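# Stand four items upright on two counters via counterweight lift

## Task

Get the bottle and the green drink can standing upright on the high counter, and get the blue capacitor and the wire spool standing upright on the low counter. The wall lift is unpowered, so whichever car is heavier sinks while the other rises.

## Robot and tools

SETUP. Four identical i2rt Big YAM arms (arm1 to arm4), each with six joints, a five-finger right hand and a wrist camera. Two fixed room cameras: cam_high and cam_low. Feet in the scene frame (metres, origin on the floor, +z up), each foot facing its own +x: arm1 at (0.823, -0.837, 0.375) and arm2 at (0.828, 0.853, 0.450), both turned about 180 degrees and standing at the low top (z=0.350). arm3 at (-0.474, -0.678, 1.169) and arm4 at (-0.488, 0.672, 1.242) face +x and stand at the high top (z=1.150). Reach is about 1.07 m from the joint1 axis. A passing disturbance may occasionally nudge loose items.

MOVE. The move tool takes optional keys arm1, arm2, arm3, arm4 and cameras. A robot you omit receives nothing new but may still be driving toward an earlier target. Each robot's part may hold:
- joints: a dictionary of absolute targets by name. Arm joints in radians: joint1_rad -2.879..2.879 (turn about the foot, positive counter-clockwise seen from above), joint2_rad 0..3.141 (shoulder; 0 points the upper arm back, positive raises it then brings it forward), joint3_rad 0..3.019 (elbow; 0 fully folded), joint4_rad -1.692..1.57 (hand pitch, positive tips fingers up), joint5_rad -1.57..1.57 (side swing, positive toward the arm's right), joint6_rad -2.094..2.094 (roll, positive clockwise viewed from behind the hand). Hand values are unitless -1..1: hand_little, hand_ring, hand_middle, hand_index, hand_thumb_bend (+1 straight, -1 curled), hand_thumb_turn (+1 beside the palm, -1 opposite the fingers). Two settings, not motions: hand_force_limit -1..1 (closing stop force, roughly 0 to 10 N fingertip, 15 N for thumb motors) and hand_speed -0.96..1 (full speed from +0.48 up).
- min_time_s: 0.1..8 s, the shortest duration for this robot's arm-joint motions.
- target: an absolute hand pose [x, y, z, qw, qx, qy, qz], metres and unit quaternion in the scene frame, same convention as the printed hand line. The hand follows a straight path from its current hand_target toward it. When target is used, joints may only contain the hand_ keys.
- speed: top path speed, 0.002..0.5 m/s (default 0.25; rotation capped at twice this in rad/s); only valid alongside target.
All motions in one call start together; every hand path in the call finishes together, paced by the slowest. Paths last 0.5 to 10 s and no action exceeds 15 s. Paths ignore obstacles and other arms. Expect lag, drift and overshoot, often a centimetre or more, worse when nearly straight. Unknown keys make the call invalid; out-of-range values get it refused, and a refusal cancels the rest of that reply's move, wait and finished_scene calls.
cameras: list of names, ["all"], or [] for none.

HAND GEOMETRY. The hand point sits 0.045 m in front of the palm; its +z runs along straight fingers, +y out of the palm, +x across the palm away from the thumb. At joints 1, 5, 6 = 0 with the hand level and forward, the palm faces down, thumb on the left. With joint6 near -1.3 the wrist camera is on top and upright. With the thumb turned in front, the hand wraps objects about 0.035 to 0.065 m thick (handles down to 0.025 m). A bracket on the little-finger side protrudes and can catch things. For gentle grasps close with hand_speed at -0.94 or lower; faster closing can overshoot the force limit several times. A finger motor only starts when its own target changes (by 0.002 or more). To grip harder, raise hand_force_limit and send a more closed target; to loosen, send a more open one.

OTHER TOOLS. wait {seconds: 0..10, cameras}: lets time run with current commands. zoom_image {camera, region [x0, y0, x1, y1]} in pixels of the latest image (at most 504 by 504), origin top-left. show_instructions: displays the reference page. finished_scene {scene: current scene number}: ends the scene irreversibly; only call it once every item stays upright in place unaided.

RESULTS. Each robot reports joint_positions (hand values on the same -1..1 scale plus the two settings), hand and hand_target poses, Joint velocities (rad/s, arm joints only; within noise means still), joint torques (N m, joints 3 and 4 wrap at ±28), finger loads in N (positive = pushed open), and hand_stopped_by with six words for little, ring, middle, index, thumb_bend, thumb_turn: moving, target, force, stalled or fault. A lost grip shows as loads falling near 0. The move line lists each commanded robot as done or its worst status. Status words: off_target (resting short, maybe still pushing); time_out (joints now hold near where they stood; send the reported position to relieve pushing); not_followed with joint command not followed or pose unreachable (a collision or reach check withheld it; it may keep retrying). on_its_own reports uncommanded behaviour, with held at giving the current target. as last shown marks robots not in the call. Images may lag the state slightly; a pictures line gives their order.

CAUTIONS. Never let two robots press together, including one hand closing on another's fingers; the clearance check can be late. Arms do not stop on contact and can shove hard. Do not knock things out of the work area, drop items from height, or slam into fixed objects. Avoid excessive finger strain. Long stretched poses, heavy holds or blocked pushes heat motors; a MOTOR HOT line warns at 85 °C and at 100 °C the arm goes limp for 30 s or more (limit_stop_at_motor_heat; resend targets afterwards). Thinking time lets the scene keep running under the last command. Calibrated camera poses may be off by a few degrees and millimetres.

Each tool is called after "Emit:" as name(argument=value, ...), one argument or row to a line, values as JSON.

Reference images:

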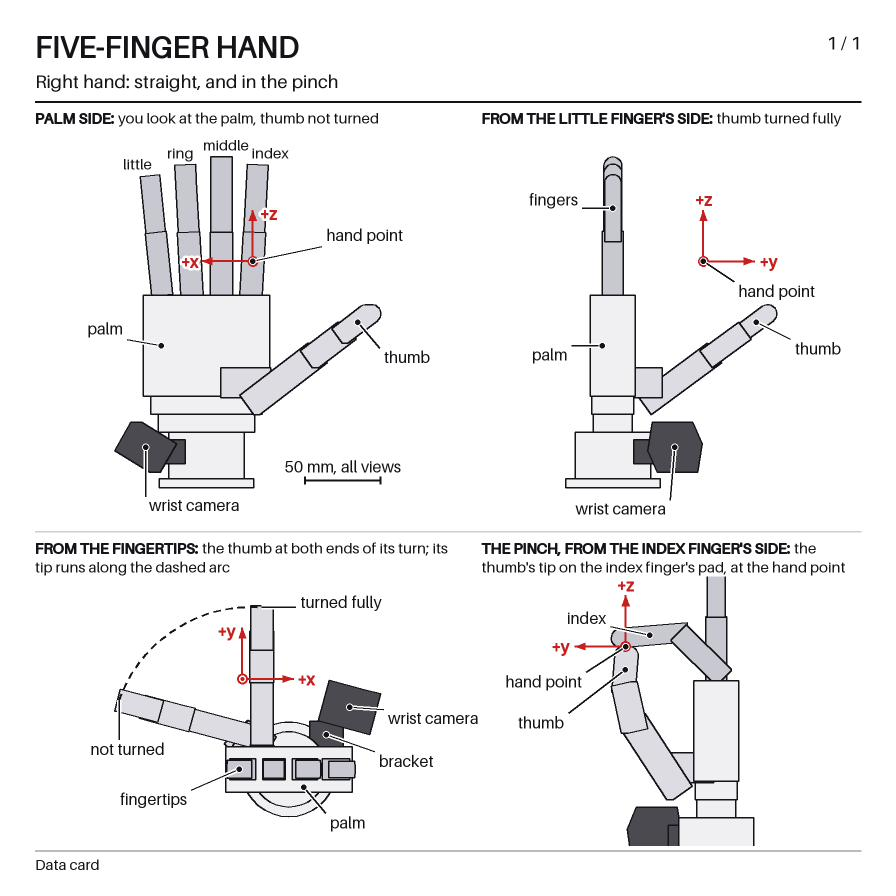

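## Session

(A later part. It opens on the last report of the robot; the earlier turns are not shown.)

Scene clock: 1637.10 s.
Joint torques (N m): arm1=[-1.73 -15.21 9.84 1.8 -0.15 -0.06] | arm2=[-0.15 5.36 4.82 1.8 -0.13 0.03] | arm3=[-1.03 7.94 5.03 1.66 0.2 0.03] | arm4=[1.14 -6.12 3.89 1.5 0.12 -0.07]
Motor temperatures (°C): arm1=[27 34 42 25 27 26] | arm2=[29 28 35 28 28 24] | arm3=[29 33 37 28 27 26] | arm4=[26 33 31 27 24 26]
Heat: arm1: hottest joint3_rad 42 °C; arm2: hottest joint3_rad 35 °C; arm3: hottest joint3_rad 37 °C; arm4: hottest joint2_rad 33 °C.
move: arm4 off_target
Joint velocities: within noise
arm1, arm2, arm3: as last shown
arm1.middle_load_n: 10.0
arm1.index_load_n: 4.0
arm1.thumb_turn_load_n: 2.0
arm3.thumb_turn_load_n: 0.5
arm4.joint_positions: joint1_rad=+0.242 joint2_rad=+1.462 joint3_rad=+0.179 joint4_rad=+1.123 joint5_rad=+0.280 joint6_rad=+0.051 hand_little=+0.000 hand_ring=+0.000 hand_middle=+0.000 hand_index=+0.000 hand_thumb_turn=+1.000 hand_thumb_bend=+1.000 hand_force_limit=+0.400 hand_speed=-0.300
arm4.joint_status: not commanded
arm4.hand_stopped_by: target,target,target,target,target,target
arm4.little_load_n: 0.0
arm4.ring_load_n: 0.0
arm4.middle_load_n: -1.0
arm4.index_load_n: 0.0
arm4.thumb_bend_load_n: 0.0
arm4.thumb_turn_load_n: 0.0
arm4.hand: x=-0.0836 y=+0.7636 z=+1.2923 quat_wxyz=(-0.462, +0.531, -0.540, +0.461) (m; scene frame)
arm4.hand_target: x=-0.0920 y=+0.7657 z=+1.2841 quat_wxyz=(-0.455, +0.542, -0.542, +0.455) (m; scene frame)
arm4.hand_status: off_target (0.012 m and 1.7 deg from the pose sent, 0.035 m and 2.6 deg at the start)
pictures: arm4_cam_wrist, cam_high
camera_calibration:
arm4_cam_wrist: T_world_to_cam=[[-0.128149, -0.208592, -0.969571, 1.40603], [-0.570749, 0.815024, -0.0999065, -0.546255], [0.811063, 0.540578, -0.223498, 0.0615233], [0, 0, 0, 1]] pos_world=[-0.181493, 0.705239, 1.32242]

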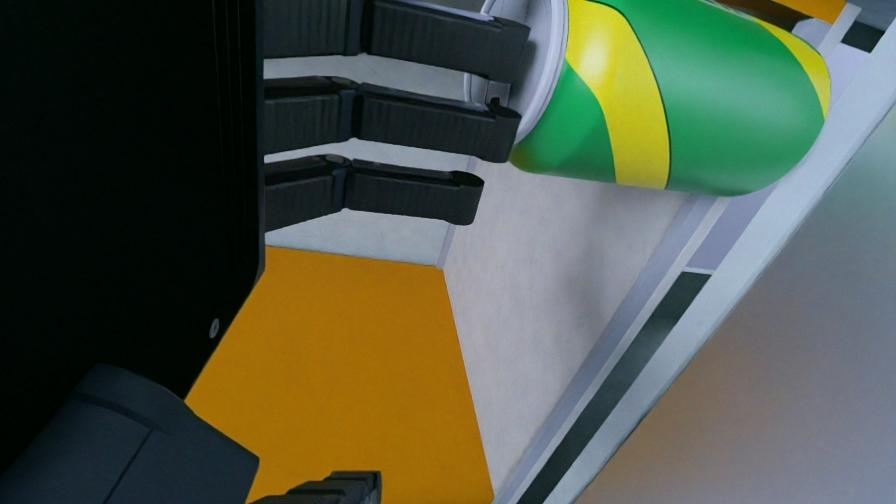

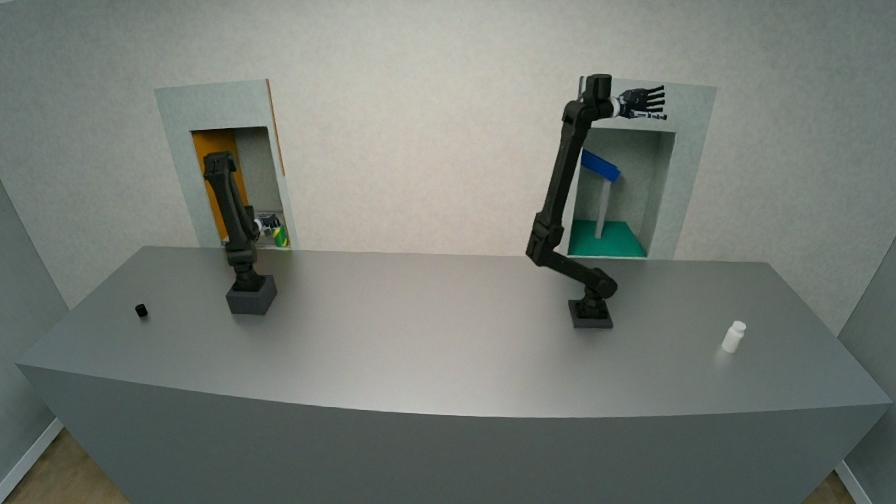

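Emit:
move(
  arm4={"target": [-0.090, 0.766, 1.312, 0.45452, -0.54168, 0.54168, -0.45452], "speed": 0.03},
  cameras=["arm4_cam_wrist","cam_high"],
)

Emit:
zoom_image(
  camera="cam_high",
  region=[200, 170, 310, 260],
)

Scene clock: 1651.87 s.
Joint torques (N m): arm1=[-1.79 -15.33 9.84 1.81 -0.11 -0.05] | arm2=[-0.32 5.3 4.83 1.8 -0.14 0.02] | arm3=[-0.79 7.53 5.09 1.72 0.2 0.04] | arm4=[0.62 -5.54 7.41 1.68 0.06 -0.1]
Motor temperatures (°C): arm1=[27 34 42 25 27 26] | arm2=[29 28 35 28 28 24] | arm3=[29 33 37 28 27 26] | arm4=[26 33 31 27 24 26]
Heat: arm1: hottest joint3_rad 42 °C; arm2: hottest joint3_rad 35 °C; arm3: hottest joint3_rad 37 °C; arm4: hottest joint2_rad 33 °C.
move: arm4 done
Joint velocities: within noise
arm1.joint_positions: joint1_rad=+0.258 joint2_rad=+2.009 joint3_rad=+1.067 joint4_rad=+0.669 joint5_rad=+0.172 joint6_rad=-1.534 hand_little=+1.000 hand_ring=+1.000 hand_middle=-0.020 hand_index=+0.157 hand_thumb_turn=-1.000 hand_thumb_bend=+0.617 hand_force_limit=+0.800 hand_speed=-0.920
arm1.joint_status: not commanded
arm1.hand_stopped_by: target,target,force,force,force,target
arm1.little_load_n: 0.0
arm1.ring_load_n: 0.0
arm1.middle_load_n: 10.0
arm1.index_load_n: 4.0
arm1.thumb_bend_load_n: 18.5
arm1.thumb_turn_load_n: 3.0
arm1.hand: x=+0.1118 y=-0.8774 z=+0.3997 quat_wxyz=(-0.600, -0.006, +0.800, -0.001) (m; scene frame)
arm1.hand_target: x=+0.0979 y=-0.8708 z=+0.4034 quat_wxyz=(-0.609, +0.000, +0.793, +0.000) (m; scene frame)
arm1.hand_status: not commanded
arm2.joint_positions: joint1_rad=-0.688 joint2_rad=+0.599 joint3_rad=+1.978 joint4_rad=-1.291 joint5_rad=+0.003 joint6_rad=-1.552 hand_little=+1.000 hand_ring=+1.000 hand_middle=+1.000 hand_index=+1.000 hand_thumb_turn=-1.000 hand_thumb_bend=+1.000 hand_force_limit=+0.400 hand_speed=-0.700
arm2.joint_status: not commanded
arm2.hand_stopped_by: target,target,target,target,target,target
arm2.little_load_n: 0.0
arm2.ring_load_n: 0.0
arm2.middle_load_n: 0.0
arm2.index_load_n: 0.0
arm2.thumb_bend_load_n: 0.0
arm2.thumb_turn_load_n: 0.0
arm2.hand: x=+0.7874 y=+0.9652 z=+1.2146 quat_wxyz=(+0.702, -0.217, -0.644, -0.214) (m; scene frame)
arm2.hand_target: x=+0.7941 y=+0.9608 z=+1.2194 quat_wxyz=(+0.706, -0.221, -0.638, -0.215) (m; scene frame)
arm2.hand_status: not commanded
arm3.joint_positions: joint1_rad=-1.135 joint2_rad=+0.585 joint3_rad=+1.985 joint4_rad=-1.288 joint5_rad=-0.003 joint6_rad=-1.559 hand_little=+1.000 hand_ring=+1.000 hand_middle=+1.000 hand_index=+1.000 hand_thumb_turn=-1.000 hand_thumb_bend=+1.000 hand_force_limit=+0.800 hand_speed=+0.100
arm3.joint_status: not commanded
arm3.hand_stopped_by: target,target,target,target,target,target
arm3.little_load_n: 0.0
arm3.ring_load_n: 0.0
arm3.middle_load_n: 0.0
arm3.index_load_n: 0.0
arm3.thumb_bend_load_n: 0.0
arm3.thumb_turn_load_n: 0.0
arm3.hand: x=-0.4958 y=-0.7768 z=+1.9398 quat_wxyz=(+0.397, +0.560, -0.364, +0.630) (m; scene frame)
arm3.hand_target: x=-0.4954 y=-0.7797 z=+1.9404 quat_wxyz=(+0.396, +0.559, -0.371, +0.627) (m; scene frame)
arm3.hand_status: not commanded
arm4.joint_positions: joint1_rad=+0.243 joint2_rad=+1.281 joint3_rad=+0.179 joint4_rad=+0.905 joint5_rad=+0.281 joint6_rad=+0.051 hand_little=+0.000 hand_ring=+0.000 hand_middle=+0.000 hand_index=+0.000 hand_thumb_turn=+1.000 hand_thumb_bend=+1.000 hand_force_limit=+0.400 hand_speed=-0.300
arm4.joint_status: not commanded
arm4.hand_stopped_by: target,target,target,target,target,target
arm4.little_load_n: 0.0
arm4.ring_load_n: 0.0
arm4.middle_load_n: 0.0
arm4.index_load_n: 0.0
arm4.thumb_bend_load_n: 0.0
arm4.thumb_turn_load_n: 0.0
arm4.hand: x=-0.0926 y=+0.7611 z=+1.3069 quat_wxyz=(-0.450, +0.541, -0.546, +0.455) (m; scene frame)
arm4.hand_target: x=-0.0901 y=+0.7660 z=+1.3120 quat_wxyz=(-0.455, +0.542, -0.542, +0.455) (m; scene frame)
arm4.hand_status: done (0.008 m and 0.7 deg from the pose sent, 0.021 m and 1.7 deg at the start)
pictures: arm4_cam_wrist, cam_high
camera_calibration:
arm4_cam_wrist: T_world_to_cam=[[-0.162235, -0.218348, -0.962291, 1.41325], [-0.574079, 0.814065, -0.0879301, -0.563077], [0.802567, 0.538165, -0.257419, 0.118791], [0, 0, 0, 1]] pos_world=[-0.18931, 0.703034, 1.34103]

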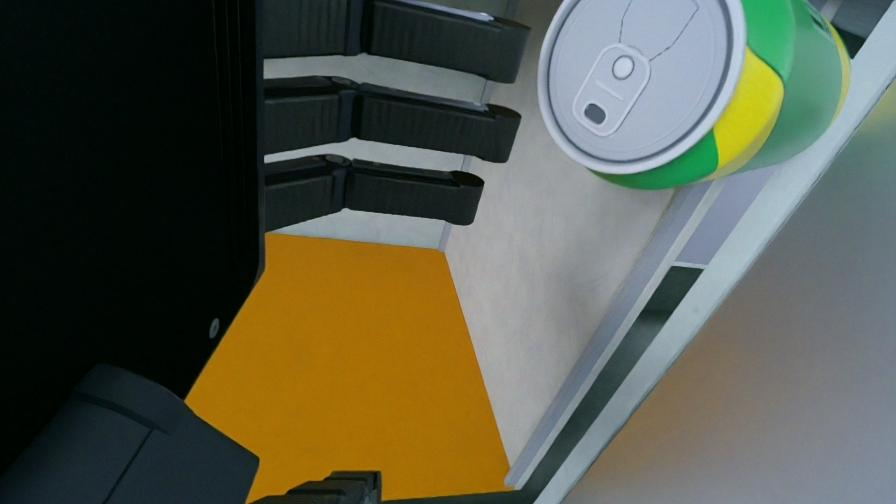

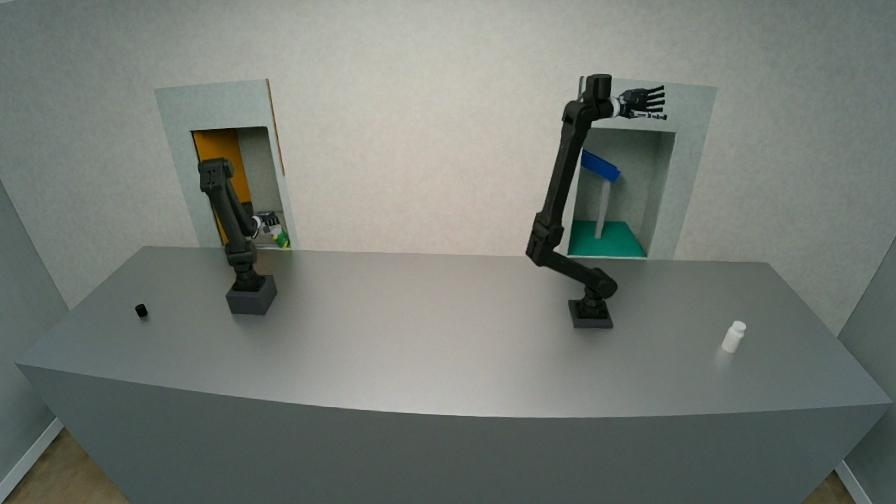

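Scaled by 4.582 from the camera's 896x504 image, which has a finer 1280x720 frame.

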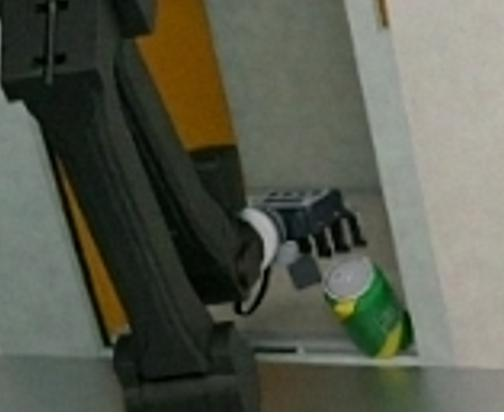

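Emit:
move(
  cameras=["arm4_cam_wrist","cam_high"],
)

Emit:
zoom_image(
  camera="cam_high",
  region=[200, 170, 310, 260],
)

Scene clock: 1666.53 s.
Joint torques (N m): arm1=[-1.79 -15.38 9.83 1.8 -0.12 -0.05] | arm2=[-0.32 5.42 4.82 1.73 -0.14 0.02] | arm3=[-0.5 7.82 4.96 1.74 0.19 0.03] | arm4=[0.91 -5.54 7.43 1.61 0.06 -0.06]
Motor temperatures (°C): arm1=[27 36 42 25 27 26] | arm2=[29 28 35 28 28 24] | arm3=[29 33 37 28 27 26] | arm4=[26 33 32 27 24 26]
Heat: arm1: hottest joint3_rad 42 °C; arm2: hottest joint3_rad 35 °C; arm3: hottest joint3_rad 37 °C; arm4: hottest joint2_rad 33 °C.
Joint velocities: within noise
arm1.joint_positions: joint1_rad=+0.258 joint2_rad=+2.009 joint3_rad=+1.067 joint4_rad=+0.669 joint5_rad=+0.172 joint6_rad=-1.534 hand_little=+1.000 hand_ring=+1.000 hand_middle=-0.020 hand_index=+0.157 hand_thumb_turn=-1.000 hand_thumb_bend=+0.617 hand_force_limit=+0.800 hand_speed=-0.920
arm1.joint_status: not commanded
arm1.hand_stopped_by: target,target,force,force,force,target
arm1.little_load_n: 0.0
arm1.ring_load_n: 0.0
arm1.middle_load_n: 10.0
arm1.index_load_n: 4.0
arm1.thumb_bend_load_n: 18.5
arm1.thumb_turn_load_n: 2.5
arm1.hand: x=+0.1118 y=-0.8774 z=+0.3997 quat_wxyz=(-0.600, -0.006, +0.800, -0.001) (m; scene frame)
arm1.hand_target: x=+0.0979 y=-0.8708 z=+0.4034 quat_wxyz=(-0.609, +0.000, +0.793, +0.000) (m; scene frame)
arm1.hand_status: not commanded
arm2.joint_positions: joint1_rad=-0.688 joint2_rad=+0.599 joint3_rad=+1.978 joint4_rad=-1.291 joint5_rad=+0.003 joint6_rad=-1.552 hand_little=+1.000 hand_ring=+1.000 hand_middle=+1.000 hand_index=+1.000 hand_thumb_turn=-1.000 hand_thumb_bend=+1.000 hand_force_limit=+0.400 hand_speed=-0.700
arm2.joint_status: not commanded
arm2.hand_stopped_by: target,target,target,target,target,target
arm2.little_load_n: 0.0
arm2.ring_load_n: 0.0
arm2.middle_load_n: 0.0
arm2.index_load_n: 0.5
arm2.thumb_bend_load_n: 0.0
arm2.thumb_turn_load_n: 0.0
arm2.hand: x=+0.7874 y=+0.9652 z=+1.2146 quat_wxyz=(+0.702, -0.217, -0.644, -0.214) (m; scene frame)
arm2.hand_target: x=+0.7941 y=+0.9608 z=+1.2194 quat_wxyz=(+0.706, -0.221, -0.638, -0.215) (m; scene frame)
arm2.hand_status: not commanded
arm3.joint_positions: joint1_rad=-1.135 joint2_rad=+0.585 joint3_rad=+1.985 joint4_rad=-1.288 joint5_rad=-0.003 joint6_rad=-1.559 hand_little=+1.000 hand_ring=+1.000 hand_middle=+1.000 hand_index=+1.000 hand_thumb_turn=-1.000 hand_thumb_bend=+1.000 hand_force_limit=+0.800 hand_speed=+0.100
arm3.joint_status: not commanded
arm3.hand_stopped_by: target,target,target,target,target,target
arm3.little_load_n: 0.0
arm3.ring_load_n: 0.0
arm3.middle_load_n: 0.0
arm3.index_load_n: 0.0
arm3.thumb_bend_load_n: 0.0
arm3.thumb_turn_load_n: 0.0
arm3.hand: x=-0.4958 y=-0.7768 z=+1.9398 quat_wxyz=(+0.397, +0.560, -0.364, +0.630) (m; scene frame)
arm3.hand_target: x=-0.4954 y=-0.7797 z=+1.9404 quat_wxyz=(+0.396, +0.559, -0.371, +0.627) (m; scene frame)
arm3.hand_status: not commanded
arm4.joint_positions: joint1_rad=+0.243 joint2_rad=+1.281 joint3_rad=+0.179 joint4_rad=+0.905 joint5_rad=+0.281 joint6_rad=+0.051 hand_little=+0.000 hand_ring=+0.000 hand_middle=+0.000 hand_index=+0.000 hand_thumb_turn=+1.000 hand_thumb_bend=+1.000 hand_force_limit=+0.400 hand_speed=-0.300
arm4.joint_status: not commanded
arm4.hand_stopped_by: target,target,target,target,target,target
arm4.little_load_n: 0.0
arm4.ring_load_n: 0.0
arm4.middle_load_n: 0.0
arm4.index_load_n: 0.0
arm4.thumb_bend_load_n: 0.0
arm4.thumb_turn_load_n: 0.0
arm4.hand: x=-0.0926 y=+0.7611 z=+1.3069 quat_wxyz=(-0.450, +0.541, -0.546, +0.455) (m; scene frame)
arm4.hand_target: x=-0.0901 y=+0.7660 z=+1.3120 quat_wxyz=(-0.455, +0.542, -0.542, +0.455) (m; scene frame)
arm4.hand_status: done (0.008 m and 0.7 deg from the pose sent, 0.021 m and 1.7 deg at the start)
pictures: arm4_cam_wrist, cam_high
camera_calibration:
arm4_cam_wrist: T_world_to_cam=[[-0.162235, -0.218348, -0.962291, 1.41325], [-0.574079, 0.814065, -0.0879301, -0.563077], [0.802567, 0.538165, -0.257419, 0.118791], [0, 0, 0, 1]] pos_world=[-0.18931, 0.703034, 1.34103]

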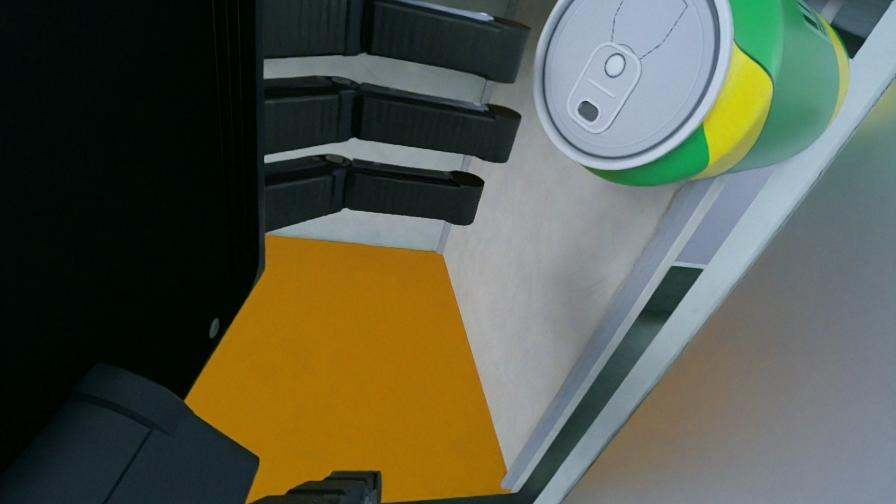

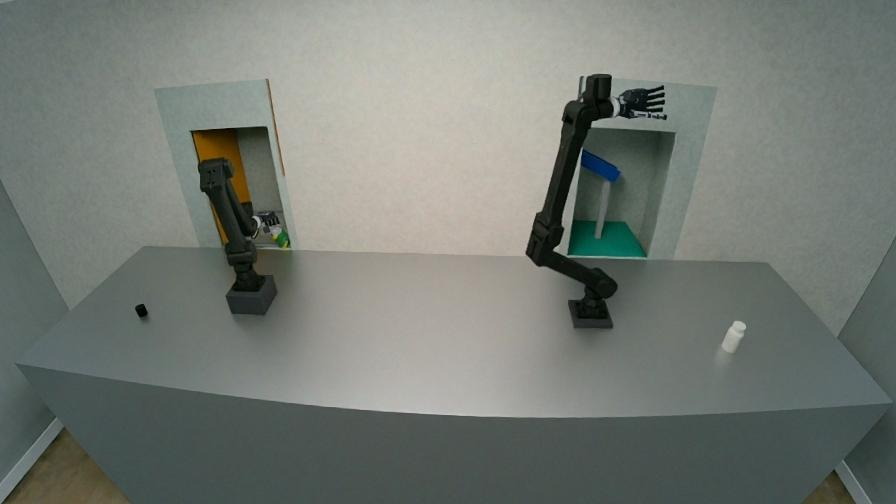

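Scaled by 4.582 from the camera's 896x504 image, which has a finer 1280x720 frame.

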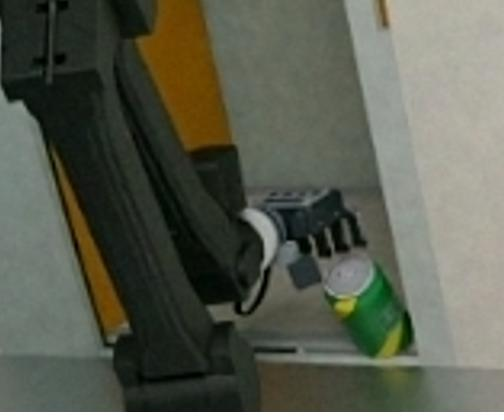

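Emit:
wait(
  seconds=0.1,
  cameras=["arm4_cam_wrist","arm1_cam_wrist","cam_high"],
)

Emit:
zoom_image(
  camera="arm4_cam_wrist",
  region=[480, 0, 896, 300],
)

Emit:
zoom_image(
  camera="cam_high",
  region=[240, 200, 310, 260],
)

Scene clock: 1697.00 s.
Joint torques (N m): arm1=[-1.73 -15.38 9.81 1.8 -0.12 -0.05] | arm2=[-0.32 5.3 4.78 1.78 -0.13 0.02] | arm3=[-0.73 8.06 5 1.77 0.21 0.03] | arm4=[1.08 -5.83 7.51 1.69 0.07 -0.08]
Motor temperatures (°C): arm1=[27 37 42 25 27 26] | arm2=[29 28 35 28 28 24] | arm3=[29 33 37 28 27 26] | arm4=[26 33 33 27 24 26]
Heat: arm1: hottest joint3_rad 42 °C; arm2: hottest joint3_rad 35 °C; arm3: hottest joint3_rad 37 °C; arm4: hottest joint2_rad 33 °C.
Joint velocities: within noise
arm1.joint_positions: joint1_rad=+0.258 joint2_rad=+2.009 joint3_rad=+1.067 joint4_rad=+0.669 joint5_rad=+0.172 joint6_rad=-1.534 hand_little=+1.000 hand_ring=+1.000 hand_middle=-0.020 hand_index=+0.157 hand_thumb_turn=-1.000 hand_thumb_bend=+0.617 hand_force_limit=+0.800 hand_speed=-0.920
arm1.joint_status: not commanded
arm1.hand_stopped_by: target,target,force,force,force,target
arm1.little_load_n: 0.0
arm1.ring_load_n: 0.0
arm1.middle_load_n: 10.0
arm1.index_load_n: 4.0
arm1.thumb_bend_load_n: 18.5
arm1.thumb_turn_load_n: 2.5
arm1.hand: x=+0.1118 y=-0.8774 z=+0.3997 quat_wxyz=(-0.600, -0.006, +0.800, -0.001) (m; scene frame)
arm1.hand_target: x=+0.0979 y=-0.8708 z=+0.4034 quat_wxyz=(-0.609, +0.000, +0.793, +0.000) (m; scene frame)
arm1.hand_status: not commanded
arm2.joint_positions: joint1_rad=-0.688 joint2_rad=+0.599 joint3_rad=+1.978 joint4_rad=-1.291 joint5_rad=+0.003 joint6_rad=-1.552 hand_little=+1.000 hand_ring=+1.000 hand_middle=+1.000 hand_index=+1.000 hand_thumb_turn=-1.000 hand_thumb_bend=+1.000 hand_force_limit=+0.400 hand_speed=-0.700
arm2.joint_status: not commanded
arm2.hand_stopped_by: target,target,target,target,target,target
arm2.little_load_n: 0.0
arm2.ring_load_n: 0.0
arm2.middle_load_n: 0.0
arm2.index_load_n: 0.0
arm2.thumb_bend_load_n: 0.0
arm2.thumb_turn_load_n: 0.5
arm2.hand: x=+0.7874 y=+0.9652 z=+1.2146 quat_wxyz=(+0.702, -0.217, -0.644, -0.214) (m; scene frame)
arm2.hand_target: x=+0.7941 y=+0.9608 z=+1.2194 quat_wxyz=(+0.706, -0.221, -0.638, -0.215) (m; scene frame)
arm2.hand_status: not commanded
arm3.joint_positions: joint1_rad=-1.135 joint2_rad=+0.585 joint3_rad=+1.985 joint4_rad=-1.288 joint5_rad=-0.003 joint6_rad=-1.559 hand_little=+1.000 hand_ring=+1.000 hand_middle=+1.000 hand_index=+1.000 hand_thumb_turn=-1.000 hand_thumb_bend=+1.000 hand_force_limit=+0.800 hand_speed=+0.100
arm3.joint_status: not commanded
arm3.hand_stopped_by: target,target,target,target,target,target
arm3.little_load_n: 0.0
arm3.ring_load_n: 0.0
arm3.middle_load_n: 0.0
arm3.index_load_n: 0.0
arm3.thumb_bend_load_n: 0.0
arm3.thumb_turn_load_n: 0.5
arm3.hand: x=-0.4958 y=-0.7768 z=+1.9398 quat_wxyz=(+0.397, +0.560, -0.364, +0.630) (m; scene frame)
arm3.hand_target: x=-0.4954 y=-0.7797 z=+1.9404 quat_wxyz=(+0.396, +0.559, -0.371, +0.627) (m; scene frame)
arm3.hand_status: not commanded
arm4.joint_positions: joint1_rad=+0.243 joint2_rad=+1.281 joint3_rad=+0.179 joint4_rad=+0.905 joint5_rad=+0.281 joint6_rad=+0.051 hand_little=+0.000 hand_ring=+0.000 hand_middle=+0.000 hand_index=+0.000 hand_thumb_turn=+1.000 hand_thumb_bend=+1.000 hand_force_limit=+0.400 hand_speed=-0.300
arm4.joint_status: not commanded
arm4.hand_stopped_by: target,target,target,target,target,target
arm4.little_load_n: 0.0
arm4.ring_load_n: 0.0
arm4.middle_load_n: 0.0
arm4.index_load_n: 0.0
arm4.thumb_bend_load_n: 0.0
arm4.thumb_turn_load_n: -0.5
arm4.hand: x=-0.0926 y=+0.7611 z=+1.3069 quat_wxyz=(-0.450, +0.541, -0.546, +0.455) (m; scene frame)
arm4.hand_target: x=-0.0901 y=+0.7660 z=+1.3120 quat_wxyz=(-0.455, +0.542, -0.542, +0.455) (m; scene frame)
arm4.hand_status: done (0.008 m and 0.7 deg from the pose sent, 0.021 m and 1.7 deg at the start)
wait: 0.10 s; at rest from the start
pictures: arm1_cam_wrist, arm4_cam_wrist, cam_high
camera_calibration:
arm1_cam_wrist: T_world_to_cam=[[-0.134984, 0.951775, 0.275507, 0.74062], [0.725795, 0.284265, -0.626431, 0.414711], [-0.674538, 0.115404, -0.729164, 0.582035], [0, 0, 0, 1]] pos_world=[0.191582, -0.889961, 0.48014]
arm4_cam_wrist: T_world_to_cam=[[-0.162235, -0.218348, -0.962291, 1.41325], [-0.574079, 0.814065, -0.0879301, -0.563077], [0.802567, 0.538165, -0.257419, 0.118791], [0, 0, 0, 1]] pos_world=[-0.18931, 0.703034, 1.34103]

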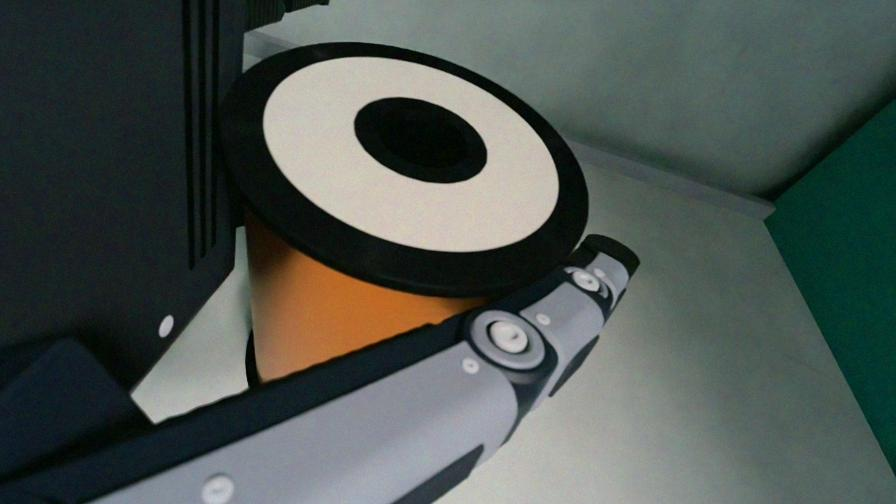

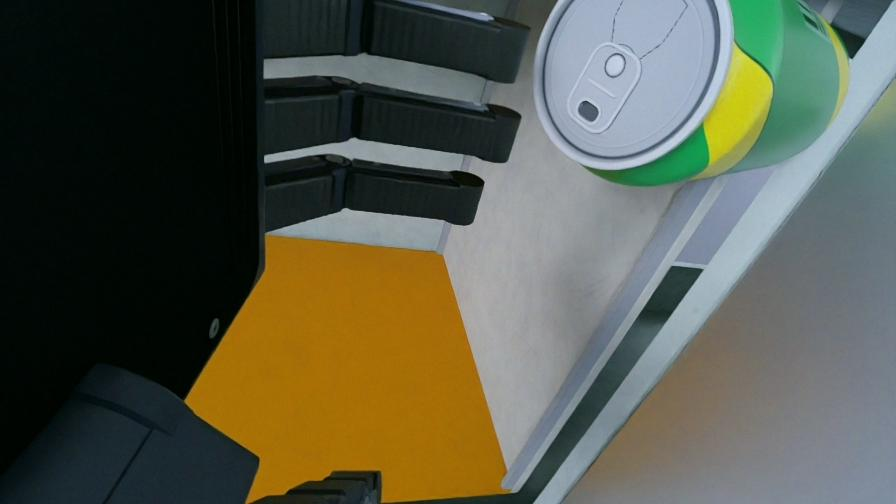

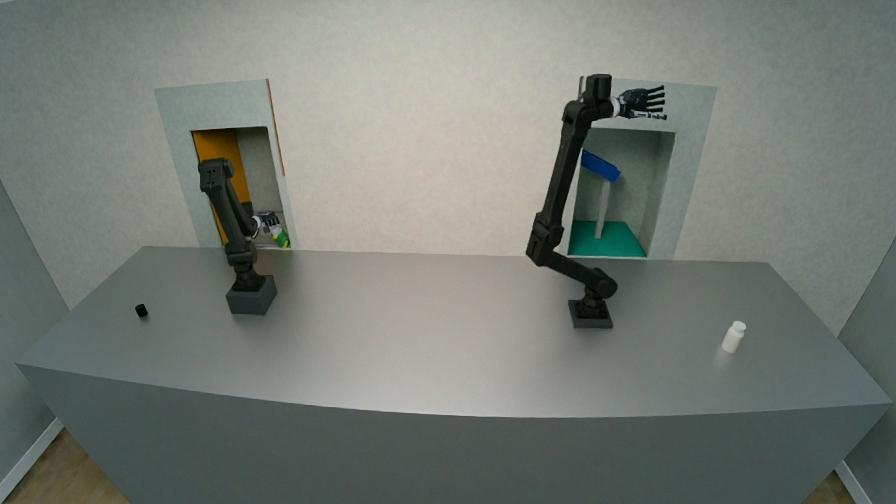

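Scaled by 1.212 from the camera's 896x504 image, which has a finer 1280x720 frame.

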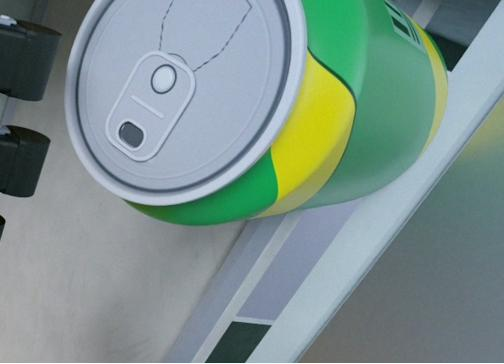

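Scaled by 7.200 from the camera's 896x504 image, which has a finer 1280x720 frame.

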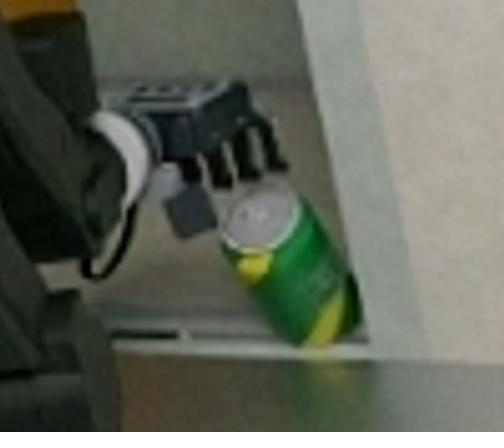

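Emit:
move(
  arm4={"target": [-0.11, 0.775, 1.40, 0.45452, -0.54168, 0.54168, -0.45452], "speed": 0.12},
)

Emit:
move(
  arm4={"target": [-0.11, 0.757, 1.36, 0.19728, 0.71978, -0.22695, 0.62570], "speed": 0.25, "joints": {"hand_index": 1, "hand_middle": 1, "hand_ring": 1, "hand_little": 1, "hand_thumb_turn": -1, "hand_thumb_bend": 1, "hand_speed": -0.3}},
  cameras=["arm4_cam_wrist", "cam_high"],
)

Emit:
zoom_image(
  camera="cam_high",
  region=[220, 190, 310, 260],
)

Scene clock: 1821.50 s.
Joint torques (N m): arm1=[-1.73 -15.33 9.81 1.8 -0.12 -0.05] | arm2=[-0.38 5.42 4.82 1.77 -0.14 0.03] | arm3=[-0.79 8 4.97 1.72 0.19 -0.01] | arm4=[0.85 -1.67 15.39 1.57 0.11 0.1]
Motor temperatures (°C): arm1=[27 37 42 25 27 26] | arm2=[29 28 35 28 28 24] | arm3=[29 33 36 28 27 26] | arm4=[26 32 34 27 24 26]
Heat: arm1: hottest joint3_rad 42 °C; arm2: hottest joint3_rad 35 °C; arm3: hottest joint3_rad 36 °C; arm4: hottest joint3_rad 34 °C.
move: arm4 off_target
Joint velocities: within noise
arm1, arm2, arm3: as last shown
arm2.thumb_turn_load_n: 0.0
arm4.joint_positions: joint1_rad=+0.307 joint2_rad=+0.784 joint3_rad=+0.227 joint4_rad=+0.313 joint5_rad=+0.346 joint6_rad=+0.051 hand_little=+0.000 hand_ring=+0.000 hand_middle=+0.000 hand_index=+0.000 hand_thumb_turn=+1.000 hand_thumb_bend=+1.000 hand_force_limit=+0.400 hand_speed=-0.300
arm4.joint_status: not commanded
arm4.hand_stopped_by: target,target,target,target,target,target
arm4.little_load_n: 0.0
arm4.ring_load_n: 0.0
arm4.middle_load_n: 0.0
arm4.index_load_n: 0.0
arm4.thumb_bend_load_n: 0.0
arm4.thumb_turn_load_n: -0.5
arm4.hand: x=-0.1261 y=+0.7632 z=+1.3671 quat_wxyz=(-0.431, +0.557, -0.549, +0.451) (m; scene frame)
arm4.hand_target: x=-0.1123 y=+0.7742 z=+1.4003 quat_wxyz=(-0.455, +0.542, -0.542, +0.454) (m; scene frame)
arm4.hand_status: off_target (0.039 m and 3.4 deg from the pose sent, 0.096 m and 0.7 deg at the start)
pictures: none

Scene clock: 1826.13 s.
Joint torques (N m): arm1=[-1.73 -15.33 9.84 1.8 -0.12 -0.05] | arm2=[-0.32 5.42 4.79 1.76 -0.13 0.03] | arm3=[-0.56 7.59 4.94 1.8 0.19 0.06] | arm4=[1.08 -7.12 9.62 1.94 0.45 -0.26]
Motor temperatures (°C): arm1=[27 37 42 25 27 26] | arm2=[29 28 35 28 28 24] | arm3=[29 33 36 28 27 26] | arm4=[26 32 35 27 25 26]
Heat: arm1: hottest joint3_rad 42 °C; arm2: hottest joint3_rad 35 °C; arm3: hottest joint3_rad 36 °C; arm4: hottest joint3_rad 35 °C.
move: arm4 off_target
Joint velocities: within noise
arm1, arm2, arm3: as last shown
arm1.little_load_n: 0.5
arm1.thumb_turn_load_n: 3.0
arm2.thumb_bend_load_n: -0.5
arm3.index_load_n: -0.5
arm3.thumb_turn_load_n: 0.0
arm4.joint_positions: joint1_rad=+0.707 joint2_rad=+1.463 joint3_rad=+0.562 joint4_rad=+0.258 joint5_rad=+1.320 joint6_rad=-0.957 hand_little=+1.000 hand_ring=+1.000 hand_middle=+1.000 hand_index=+1.000 hand_thumb_turn=-1.000 hand_thumb_bend=+1.000 hand_force_limit=+0.400 hand_speed=-0.300
arm4.joint_status: all done
arm4.hand_stopped_by: target,target,target,target,target,target
arm4.little_load_n: 0.0
arm4.ring_load_n: -0.5
arm4.middle_load_n: 0.0
arm4.index_load_n: 0.0
arm4.thumb_bend_load_n: 0.0
arm4.thumb_turn_load_n: 0.0
arm4.hand: x=-0.1173 y=+0.7445 z=+1.3563 quat_wxyz=(+0.205, +0.721, -0.230, +0.620) (m; scene frame)
arm4.hand_target: x=-0.1104 y=+0.7570 z=+1.3601 quat_wxyz=(+0.197, +0.720, -0.227, +0.625) (m; scene frame)
arm4.hand_status: off_target (0.015 m and 1.1 deg from the pose sent, 0.019 m and 87.5 deg at the start)
pictures: arm4_cam_wrist, cam_high
camera_calibration:
arm4_cam_wrist: T_world_to_cam=[[-0.531158, -0.81739, 0.223036, 0.248152], [-0.657597, 0.231718, -0.71685, 0.717427], [0.534264, -0.527428, -0.660592, 1.46894], [0, 0, 0, 1]] pos_world=[-0.181215, 0.811354, 1.42931]

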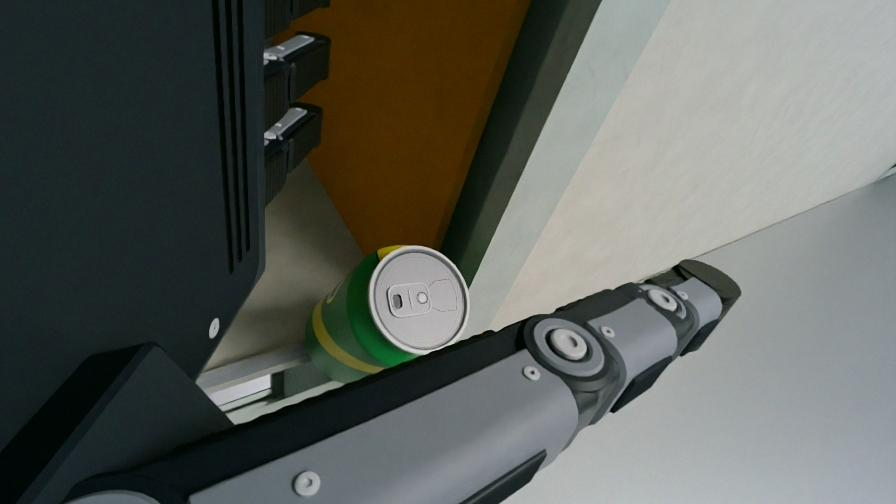

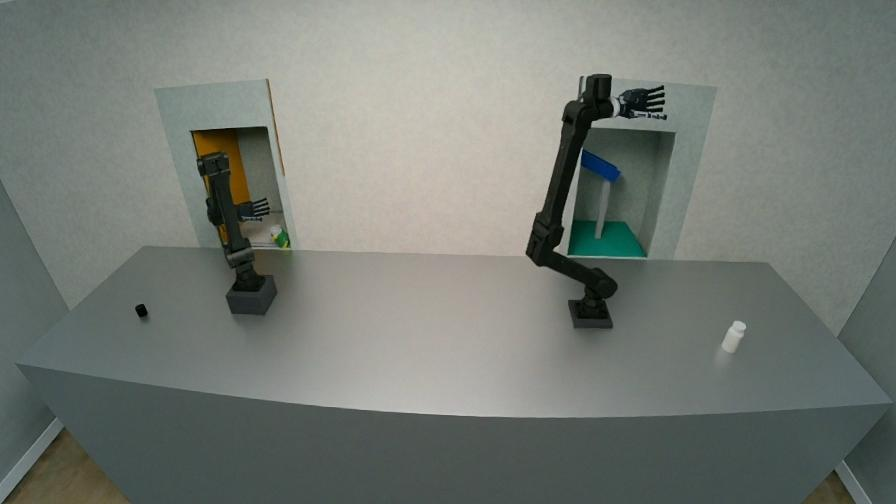

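Scaled by 5.600 from the camera's 896x504 image, which has a finer 1280x720 frame.

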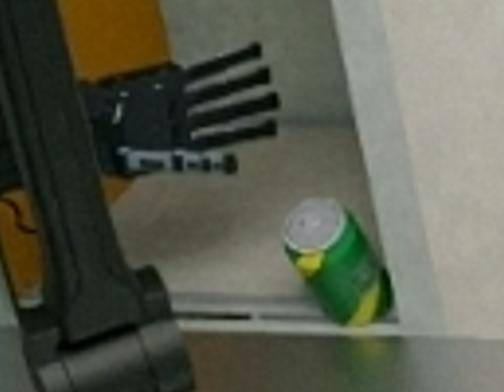

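Emit:
move(
  arm4={"target": [-0.107, 0.761, 1.24, 0.19728, 0.71978, -0.22695, 0.62570], "speed": 0.12},
  cameras=["arm4_cam_wrist"],
)

Scene clock: 1845.07 s.
Joint torques (N m): arm1=[-1.73 -15.38 9.83 1.8 -0.12 -0.06] | arm2=[-0.38 5.3 4.82 1.8 -0.12 0.02] | arm3=[-0.73 7.94 4.98 1.69 0.22 0.03] | arm4=[1.38 -9.82 4.46 1.87 0.48 -0.24]
Motor temperatures (°C): arm1=[27 37 42 25 27 26] | arm2=[29 28 35 28 28 24] | arm3=[29 33 36 28 27 26] | arm4=[26 32 36 27 25 27]
Heat: arm1: hottest joint3_rad 42 °C; arm2: hottest joint3_rad 35 °C; arm3: hottest joint3_rad 36 °C; arm4: hottest joint3_rad 36 °C.
move: arm4 done
Joint velocities: within noise
arm1, arm2, arm3: as last shown
arm1.little_load_n: 0.0
arm2.thumb_bend_load_n: 0.0
arm2.thumb_turn_load_n: 0.5
arm3.index_load_n: 0.0
arm4.joint_positions: joint1_rad=+0.709 joint2_rad=+1.879 joint3_rad=+0.562 joint4_rad=+0.688 joint5_rad=+1.322 joint6_rad=-0.952 hand_little=+1.000 hand_ring=+1.000 hand_middle=+1.000 hand_index=+1.000 hand_thumb_turn=-1.000 hand_thumb_bend=+1.000 hand_force_limit=+0.400 hand_speed=-0.300
arm4.joint_status: not commanded
arm4.hand_stopped_by: target,target,target,target,target,target
arm4.little_load_n: 0.0
arm4.ring_load_n: 0.0
arm4.middle_load_n: 0.0
arm4.index_load_n: 0.0
arm4.thumb_bend_load_n: 0.0
arm4.thumb_turn_load_n: 0.5
arm4.hand: x=-0.1073 y=+0.7545 z=+1.2431 quat_wxyz=(+0.198, +0.718, -0.236, +0.624) (m; scene frame)
arm4.hand_target: x=-0.1071 y=+0.7610 z=+1.2400 quat_wxyz=(+0.197, +0.720, -0.227, +0.625) (m; scene frame)
arm4.hand_status: done (0.007 m and 1.1 deg from the pose sent, 0.118 m and 1.2 deg at the start)
pictures: arm4_cam_wrist
camera_calibration:
arm4_cam_wrist: T_world_to_cam=[[-0.533938, -0.820516, 0.204117, 0.31249], [-0.647029, 0.241101, -0.723342, 0.642539], [0.544301, -0.518289, -0.659631, 1.38715], [0, 0, 0, 1]] pos_world=[-0.172438, 0.820433, 1.316]

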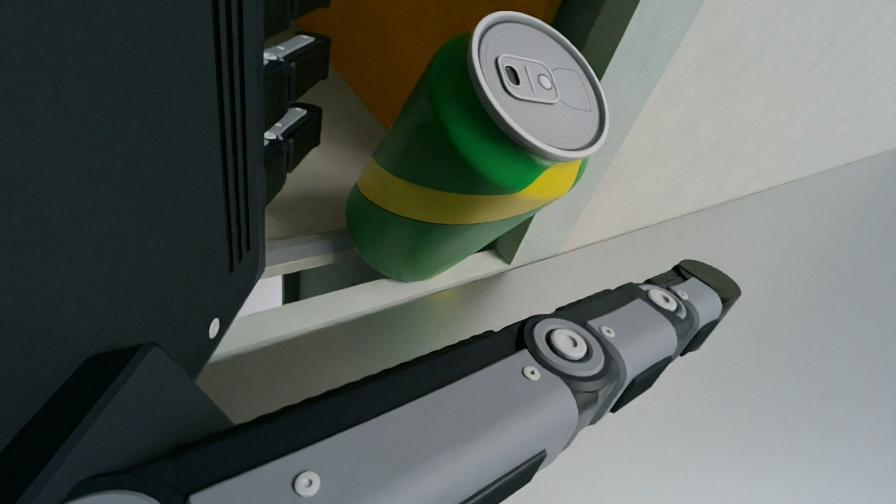

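Emit:
move(
  arm4={"target": [-0.117, 0.748, 1.217, 0.19728, 0.71978, -0.22695, 0.62570], "speed": 0.08},
  cameras=["arm4_cam_wrist"],
)

Emit:
move(
  arm4={"target": [-0.065, 0.715, 1.220, 0.19728, 0.71978, -0.22695, 0.62570], "speed": 0.06},
  cameras=["arm4_cam_wrist"],
)

Scene clock: 1880.77 s.
Joint torques (N m): arm1=[-1.73 -15.33 9.81 1.81 -0.12 -0.05] | arm2=[-0.38 5.3 4.81 1.81 -0.13 0.02] | arm3=[-0.56 8 5.03 1.7 0.2 0] | arm4=[0.91 -9.7 2.13 1.98 0.31 -0.3]
Motor temperatures (°C): arm1=[27 37 42 25 27 26] | arm2=[29 28 35 28 28 24] | arm3=[29 33 36 28 27 26] | arm4=[26 33 34 27 25 27]
Heat: arm1: hottest joint3_rad 42 °C; arm2: hottest joint3_rad 35 °C; arm3: hottest joint3_rad 36 °C; arm4: hottest joint3_rad 34 °C.
move: arm4 done
Joint velocities: within noise
arm1, arm2, arm3: as last shown
arm2.thumb_turn_load_n: 0.0
arm4.joint_positions: joint1_rad=+0.709 joint2_rad=+1.958 joint3_rad=+0.542 joint4_rad=+0.822 joint5_rad=+1.319 joint6_rad=-0.971 hand_little=+1.000 hand_ring=+1.000 hand_middle=+1.000 hand_index=+1.000 hand_thumb_turn=-1.000 hand_thumb_bend=+1.000 hand_force_limit=+0.400 hand_speed=-0.300
arm4.joint_status: not commanded
arm4.hand_stopped_by: target,target,target,target,target,target
arm4.little_load_n: 0.0
arm4.ring_load_n: 0.0
arm4.middle_load_n: 0.0
arm4.index_load_n: 0.0
arm4.thumb_bend_load_n: 0.0
arm4.thumb_turn_load_n: 0.0
arm4.hand: x=-0.1126 y=+0.7493 z=+1.2223 quat_wxyz=(+0.192, +0.715, -0.238, +0.628) (m; scene frame)
arm4.hand_target: x=-0.1170 y=+0.7480 z=+1.2172 quat_wxyz=(+0.197, +0.720, -0.227, +0.625) (m; scene frame)
arm4.hand_status: done (0.007 m and 1.6 deg from the pose sent, 0.029 m and 1.1 deg at the start)
pictures: arm4_cam_wrist
camera_calibration:
arm4_cam_wrist: T_world_to_cam=[[-0.532789, -0.82463, 0.190057, 0.329979], [-0.638564, 0.244386, -0.729734, 0.631672], [0.555313, -0.510158, -0.656785, 1.36523], [0, 0, 0, 1]] pos_world=[-0.178956, 0.81422, 1.2949]

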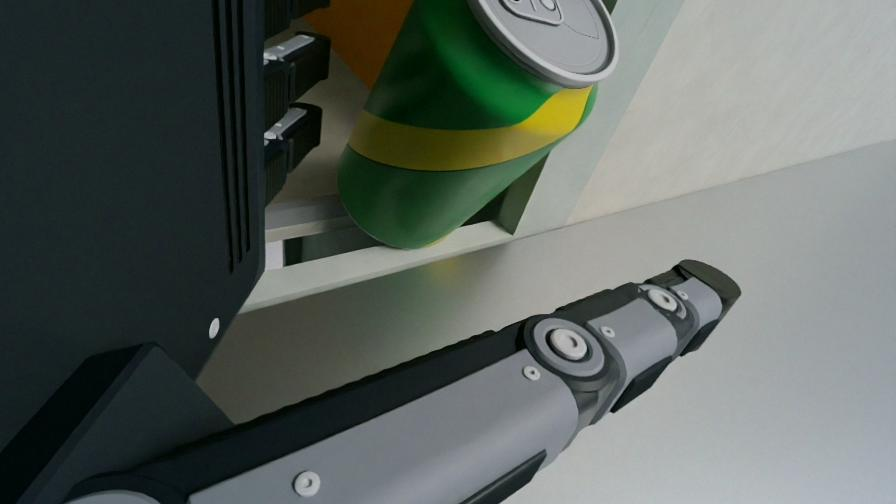

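Scene clock: 1882.73 s.
Joint torques (N m): arm1=[-1.73 -15.33 9.83 1.81 -0.12 -0.05] | arm2=[-0.38 5.42 4.81 1.76 -0.13 0.02] | arm3=[-0.38 7.88 5.03 1.73 0.17 0.04] | arm4=[-0.79 -10.34 4.6 2.07 0.17 -0.22]
Motor temperatures (°C): arm1=[27 37 42 25 27 26] | arm2=[29 28 34 28 28 24] | arm3=[29 33 36 28 27 26] | arm4=[26 33 34 27 25 27]
Heat: arm1: hottest joint3_rad 42 °C; arm2: hottest joint3_rad 34 °C; arm3: hottest joint3_rad 36 °C; arm4: hottest joint3_rad 34 °C.
move: arm4 done
Joint velocities: within noise
arm1, arm2, arm3: as last shown
arm1.little_load_n: -0.5
arm1.thumb_bend_load_n: 18.0
arm1.thumb_turn_load_n: 2.5
arm3.middle_load_n: -0.5
arm4.joint_positions: joint1_rad=+0.563 joint2_rad=+2.011 joint3_rad=+0.555 joint4_rad=+1.062 joint5_rad=+1.173 joint6_rad=-1.213 hand_little=+1.000 hand_ring=+1.000 hand_middle=+1.000 hand_index=+1.000 hand_thumb_turn=-1.000 hand_thumb_bend=+1.000 hand_force_limit=+0.400 hand_speed=-0.300
arm4.joint_status: not commanded
arm4.hand_stopped_by: target,target,target,target,target,target
arm4.little_load_n: 0.0
arm4.ring_load_n: 0.0
arm4.middle_load_n: 0.0
arm4.index_load_n: 0.0
arm4.thumb_bend_load_n: 0.0
arm4.thumb_turn_load_n: 0.0
arm4.hand: x=-0.0722 y=+0.7156 z=+1.2221 quat_wxyz=(+0.195, +0.723, -0.224, +0.624) (m; scene frame)
arm4.hand_target: x=-0.0651 y=+0.7150 z=+1.2202 quat_wxyz=(+0.197, +0.720, -0.227, +0.626) (m; scene frame)
arm4.hand_status: done (0.008 m and 0.6 deg from the pose sent, 0.059 m and 1.6 deg at the start)
pictures: arm4_cam_wrist
camera_calibration:
arm4_cam_wrist: T_world_to_cam=[[-0.513066, -0.830604, 0.216473, 0.297199], [-0.659575, 0.220117, -0.718686, 0.667848], [0.549294, -0.511514, -0.66078, 1.33095], [0, 0, 0, 1]] pos_world=[-0.138107, 0.780651, 1.29511]

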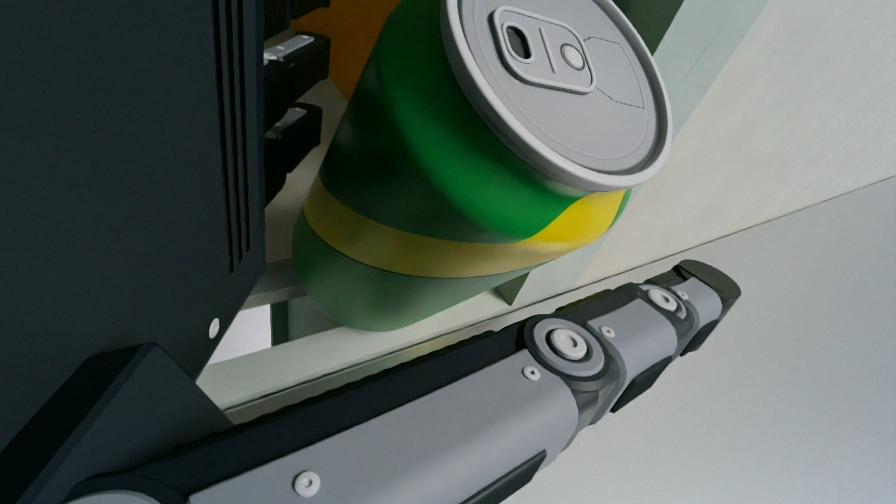

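Emit:
move(
  arm4={"target": [-0.037, 0.695, 1.220, 0.19728, 0.71978, -0.22695, 0.62570], "speed": 0.05},
  cameras=["arm4_cam_wrist"],
)

Scene clock: 1899.37 s.
Joint torques (N m): arm1=[-1.79 -15.33 9.83 1.81 -0.11 -0.05] | arm2=[-0.21 5.36 4.81 1.78 -0.14 0.02] | arm3=[-1.08 8.06 4.96 1.69 0.2 0.04] | arm4=[-1.2 -10.58 5.46 2.17 -0.01 -0.2]
Motor temperatures (°C): arm1=[27 37 42 25 27 26] | arm2=[29 28 34 28 28 24] | arm3=[29 33 36 28 27 26] | arm4=[26 33 33 27 25 27]
Heat: arm1: hottest joint3_rad 42 °C; arm2: hottest joint3_rad 34 °C; arm3: hottest joint3_rad 36 °C; arm4: hottest joint2_rad 33 °C.
move: arm4 off_target
Joint velocities: within noise
arm1, arm2, arm3: as last shown
arm1.little_load_n: 0.0
arm1.thumb_bend_load_n: 18.5
arm1.thumb_turn_load_n: 3.0
arm3.middle_load_n: 0.0
arm4.joint_positions: joint1_rad=+0.484 joint2_rad=+2.030 joint3_rad=+0.582 joint4_rad=+1.111 joint5_rad=+1.097 joint6_rad=-1.285 hand_little=+1.000 hand_ring=+1.000 hand_middle=+1.000 hand_index=+1.000 hand_thumb_turn=-1.000 hand_thumb_bend=+1.000 hand_force_limit=+0.400 hand_speed=-0.300
arm4.joint_status: not commanded
arm4.hand_stopped_by: target,target,target,target,target,target
arm4.little_load_n: 0.0
arm4.ring_load_n: 0.0
arm4.middle_load_n: 0.0
arm4.index_load_n: 0.0
arm4.thumb_bend_load_n: 0.5
arm4.thumb_turn_load_n: -0.5
arm4.hand: x=-0.0482 y=+0.6969 z=+1.2223 quat_wxyz=(+0.197, +0.725, -0.221, +0.622) (m; scene frame)
arm4.hand_target: x=-0.0373 y=+0.6949 z=+1.2202 quat_wxyz=(+0.197, +0.720, -0.227, +0.626) (m; scene frame)
arm4.hand_status: off_target (0.012 m and 1.0 deg from the pose sent, 0.041 m and 0.6 deg at the start)
pictures: arm4_cam_wrist
camera_calibration:
arm4_cam_wrist: T_world_to_cam=[[-0.50914, -0.830696, 0.225213, 0.283518], [-0.665275, 0.213818, -0.715325, 0.687965], [0.546063, -0.51403, -0.661505, 1.31071], [0, 0, 0, 1]] pos_world=[-0.113694, 0.762161, 1.29531]

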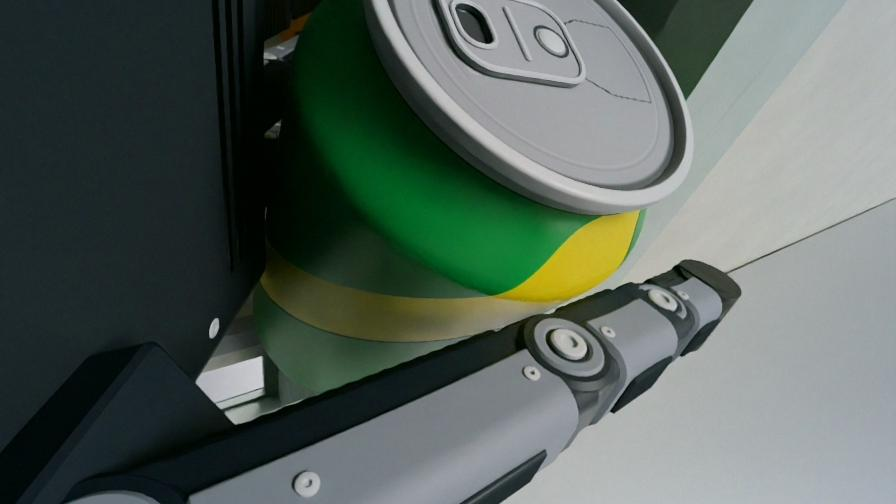

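Emit:
move(
  arm4={"joints": {"hand_ring": -1, "hand_middle": -1, "hand_index": -1, "hand_thumb_bend": -1, "hand_force_limit": -0.5, "hand_speed": -0.92}},
  cameras=["arm4_cam_wrist"],
)

Scene clock: 1912.70 s.
Joint torques (N m): arm1=[-1.73 -15.33 9.83 1.81 -0.12 -0.05] | arm2=[-0.32 5.42 4.85 1.8 -0.13 0.03] | arm3=[-0.91 8.23 4.94 1.68 0.2 0.04] | arm4=[-1.26 -11.05 4.25 2.04 0.24 -0.19]
Motor temperatures (°C): arm1=[27 38 42 25 27 26] | arm2=[29 28 34 28 28 24] | arm3=[29 33 36 28 27 26] | arm4=[26 33 33 27 25 27]
Heat: arm1: hottest joint3_rad 42 °C; arm2: hottest joint3_rad 34 °C; arm3: hottest joint3_rad 36 °C; arm4: hottest joint2_rad 33 °C.
move: arm4 off_target
Joint velocities: within noise
arm1, arm2, arm3: as last shown
arm1.thumb_turn_load_n: 2.5
arm4.joint_positions: joint1_rad=+0.483 joint2_rad=+2.033 joint3_rad=+0.596 joint4_rad=+1.115 joint5_rad=+1.090 joint6_rad=-1.287 hand_little=+1.000 hand_ring=+0.074 hand_middle=+0.246 hand_index=+0.455 hand_thumb_turn=-1.000 hand_thumb_bend=+0.760 hand_force_limit=-0.500 hand_speed=-0.920
arm4.joint_status: hand_ring off_target (ended at +0.074, target -1.000); hand_middle off_target (ended at +0.246, target -1.000); hand_index off_target (ended at +0.455, target -1.000); hand_thumb_bend off_target (ended at +0.760, target -1.000); the others done
arm4.hand_stopped_by: target,force,force,force,force,target
arm4.little_load_n: 0.0
arm4.ring_load_n: 3.5
arm4.middle_load_n: 3.0
arm4.index_load_n: 1.0
arm4.thumb_bend_load_n: 8.0
arm4.thumb_turn_load_n: 4.0
arm4.hand: x=-0.0417 y=+0.7006 z=+1.2232 quat_wxyz=(+0.191, +0.723, -0.222, +0.626) (m; scene frame)
arm4.hand_target: x=-0.0374 y=+0.6950 z=+1.2202 quat_wxyz=(+0.197, +0.720, -0.227, +0.626) (m; scene frame)
arm4.hand_status: not commanded
pictures: arm4_cam_wrist
camera_calibration:
arm4_cam_wrist: T_world_to_cam=[[-0.505941, -0.835895, 0.212844, 0.308618], [-0.65889, 0.215274, -0.720778, 0.698123], [0.556675, -0.504912, -0.659679, 1.30154], [0, 0, 0, 1]] pos_world=[-0.108407, 0.764849, 1.2961]

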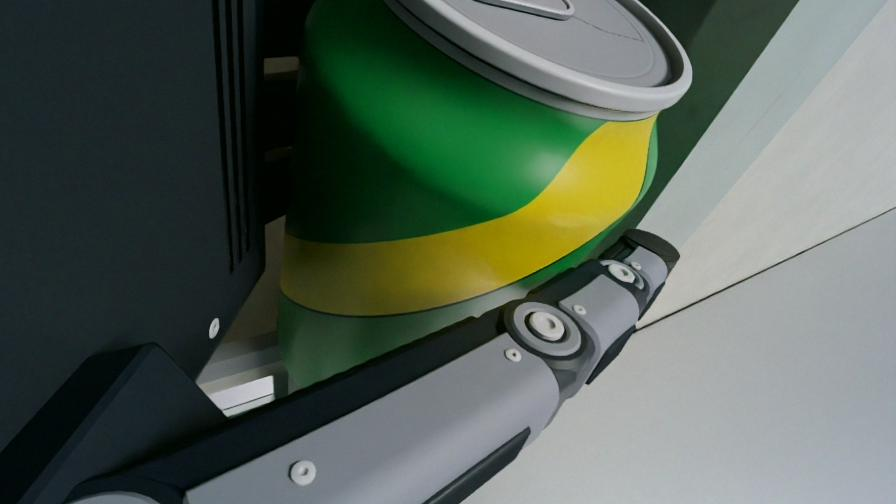

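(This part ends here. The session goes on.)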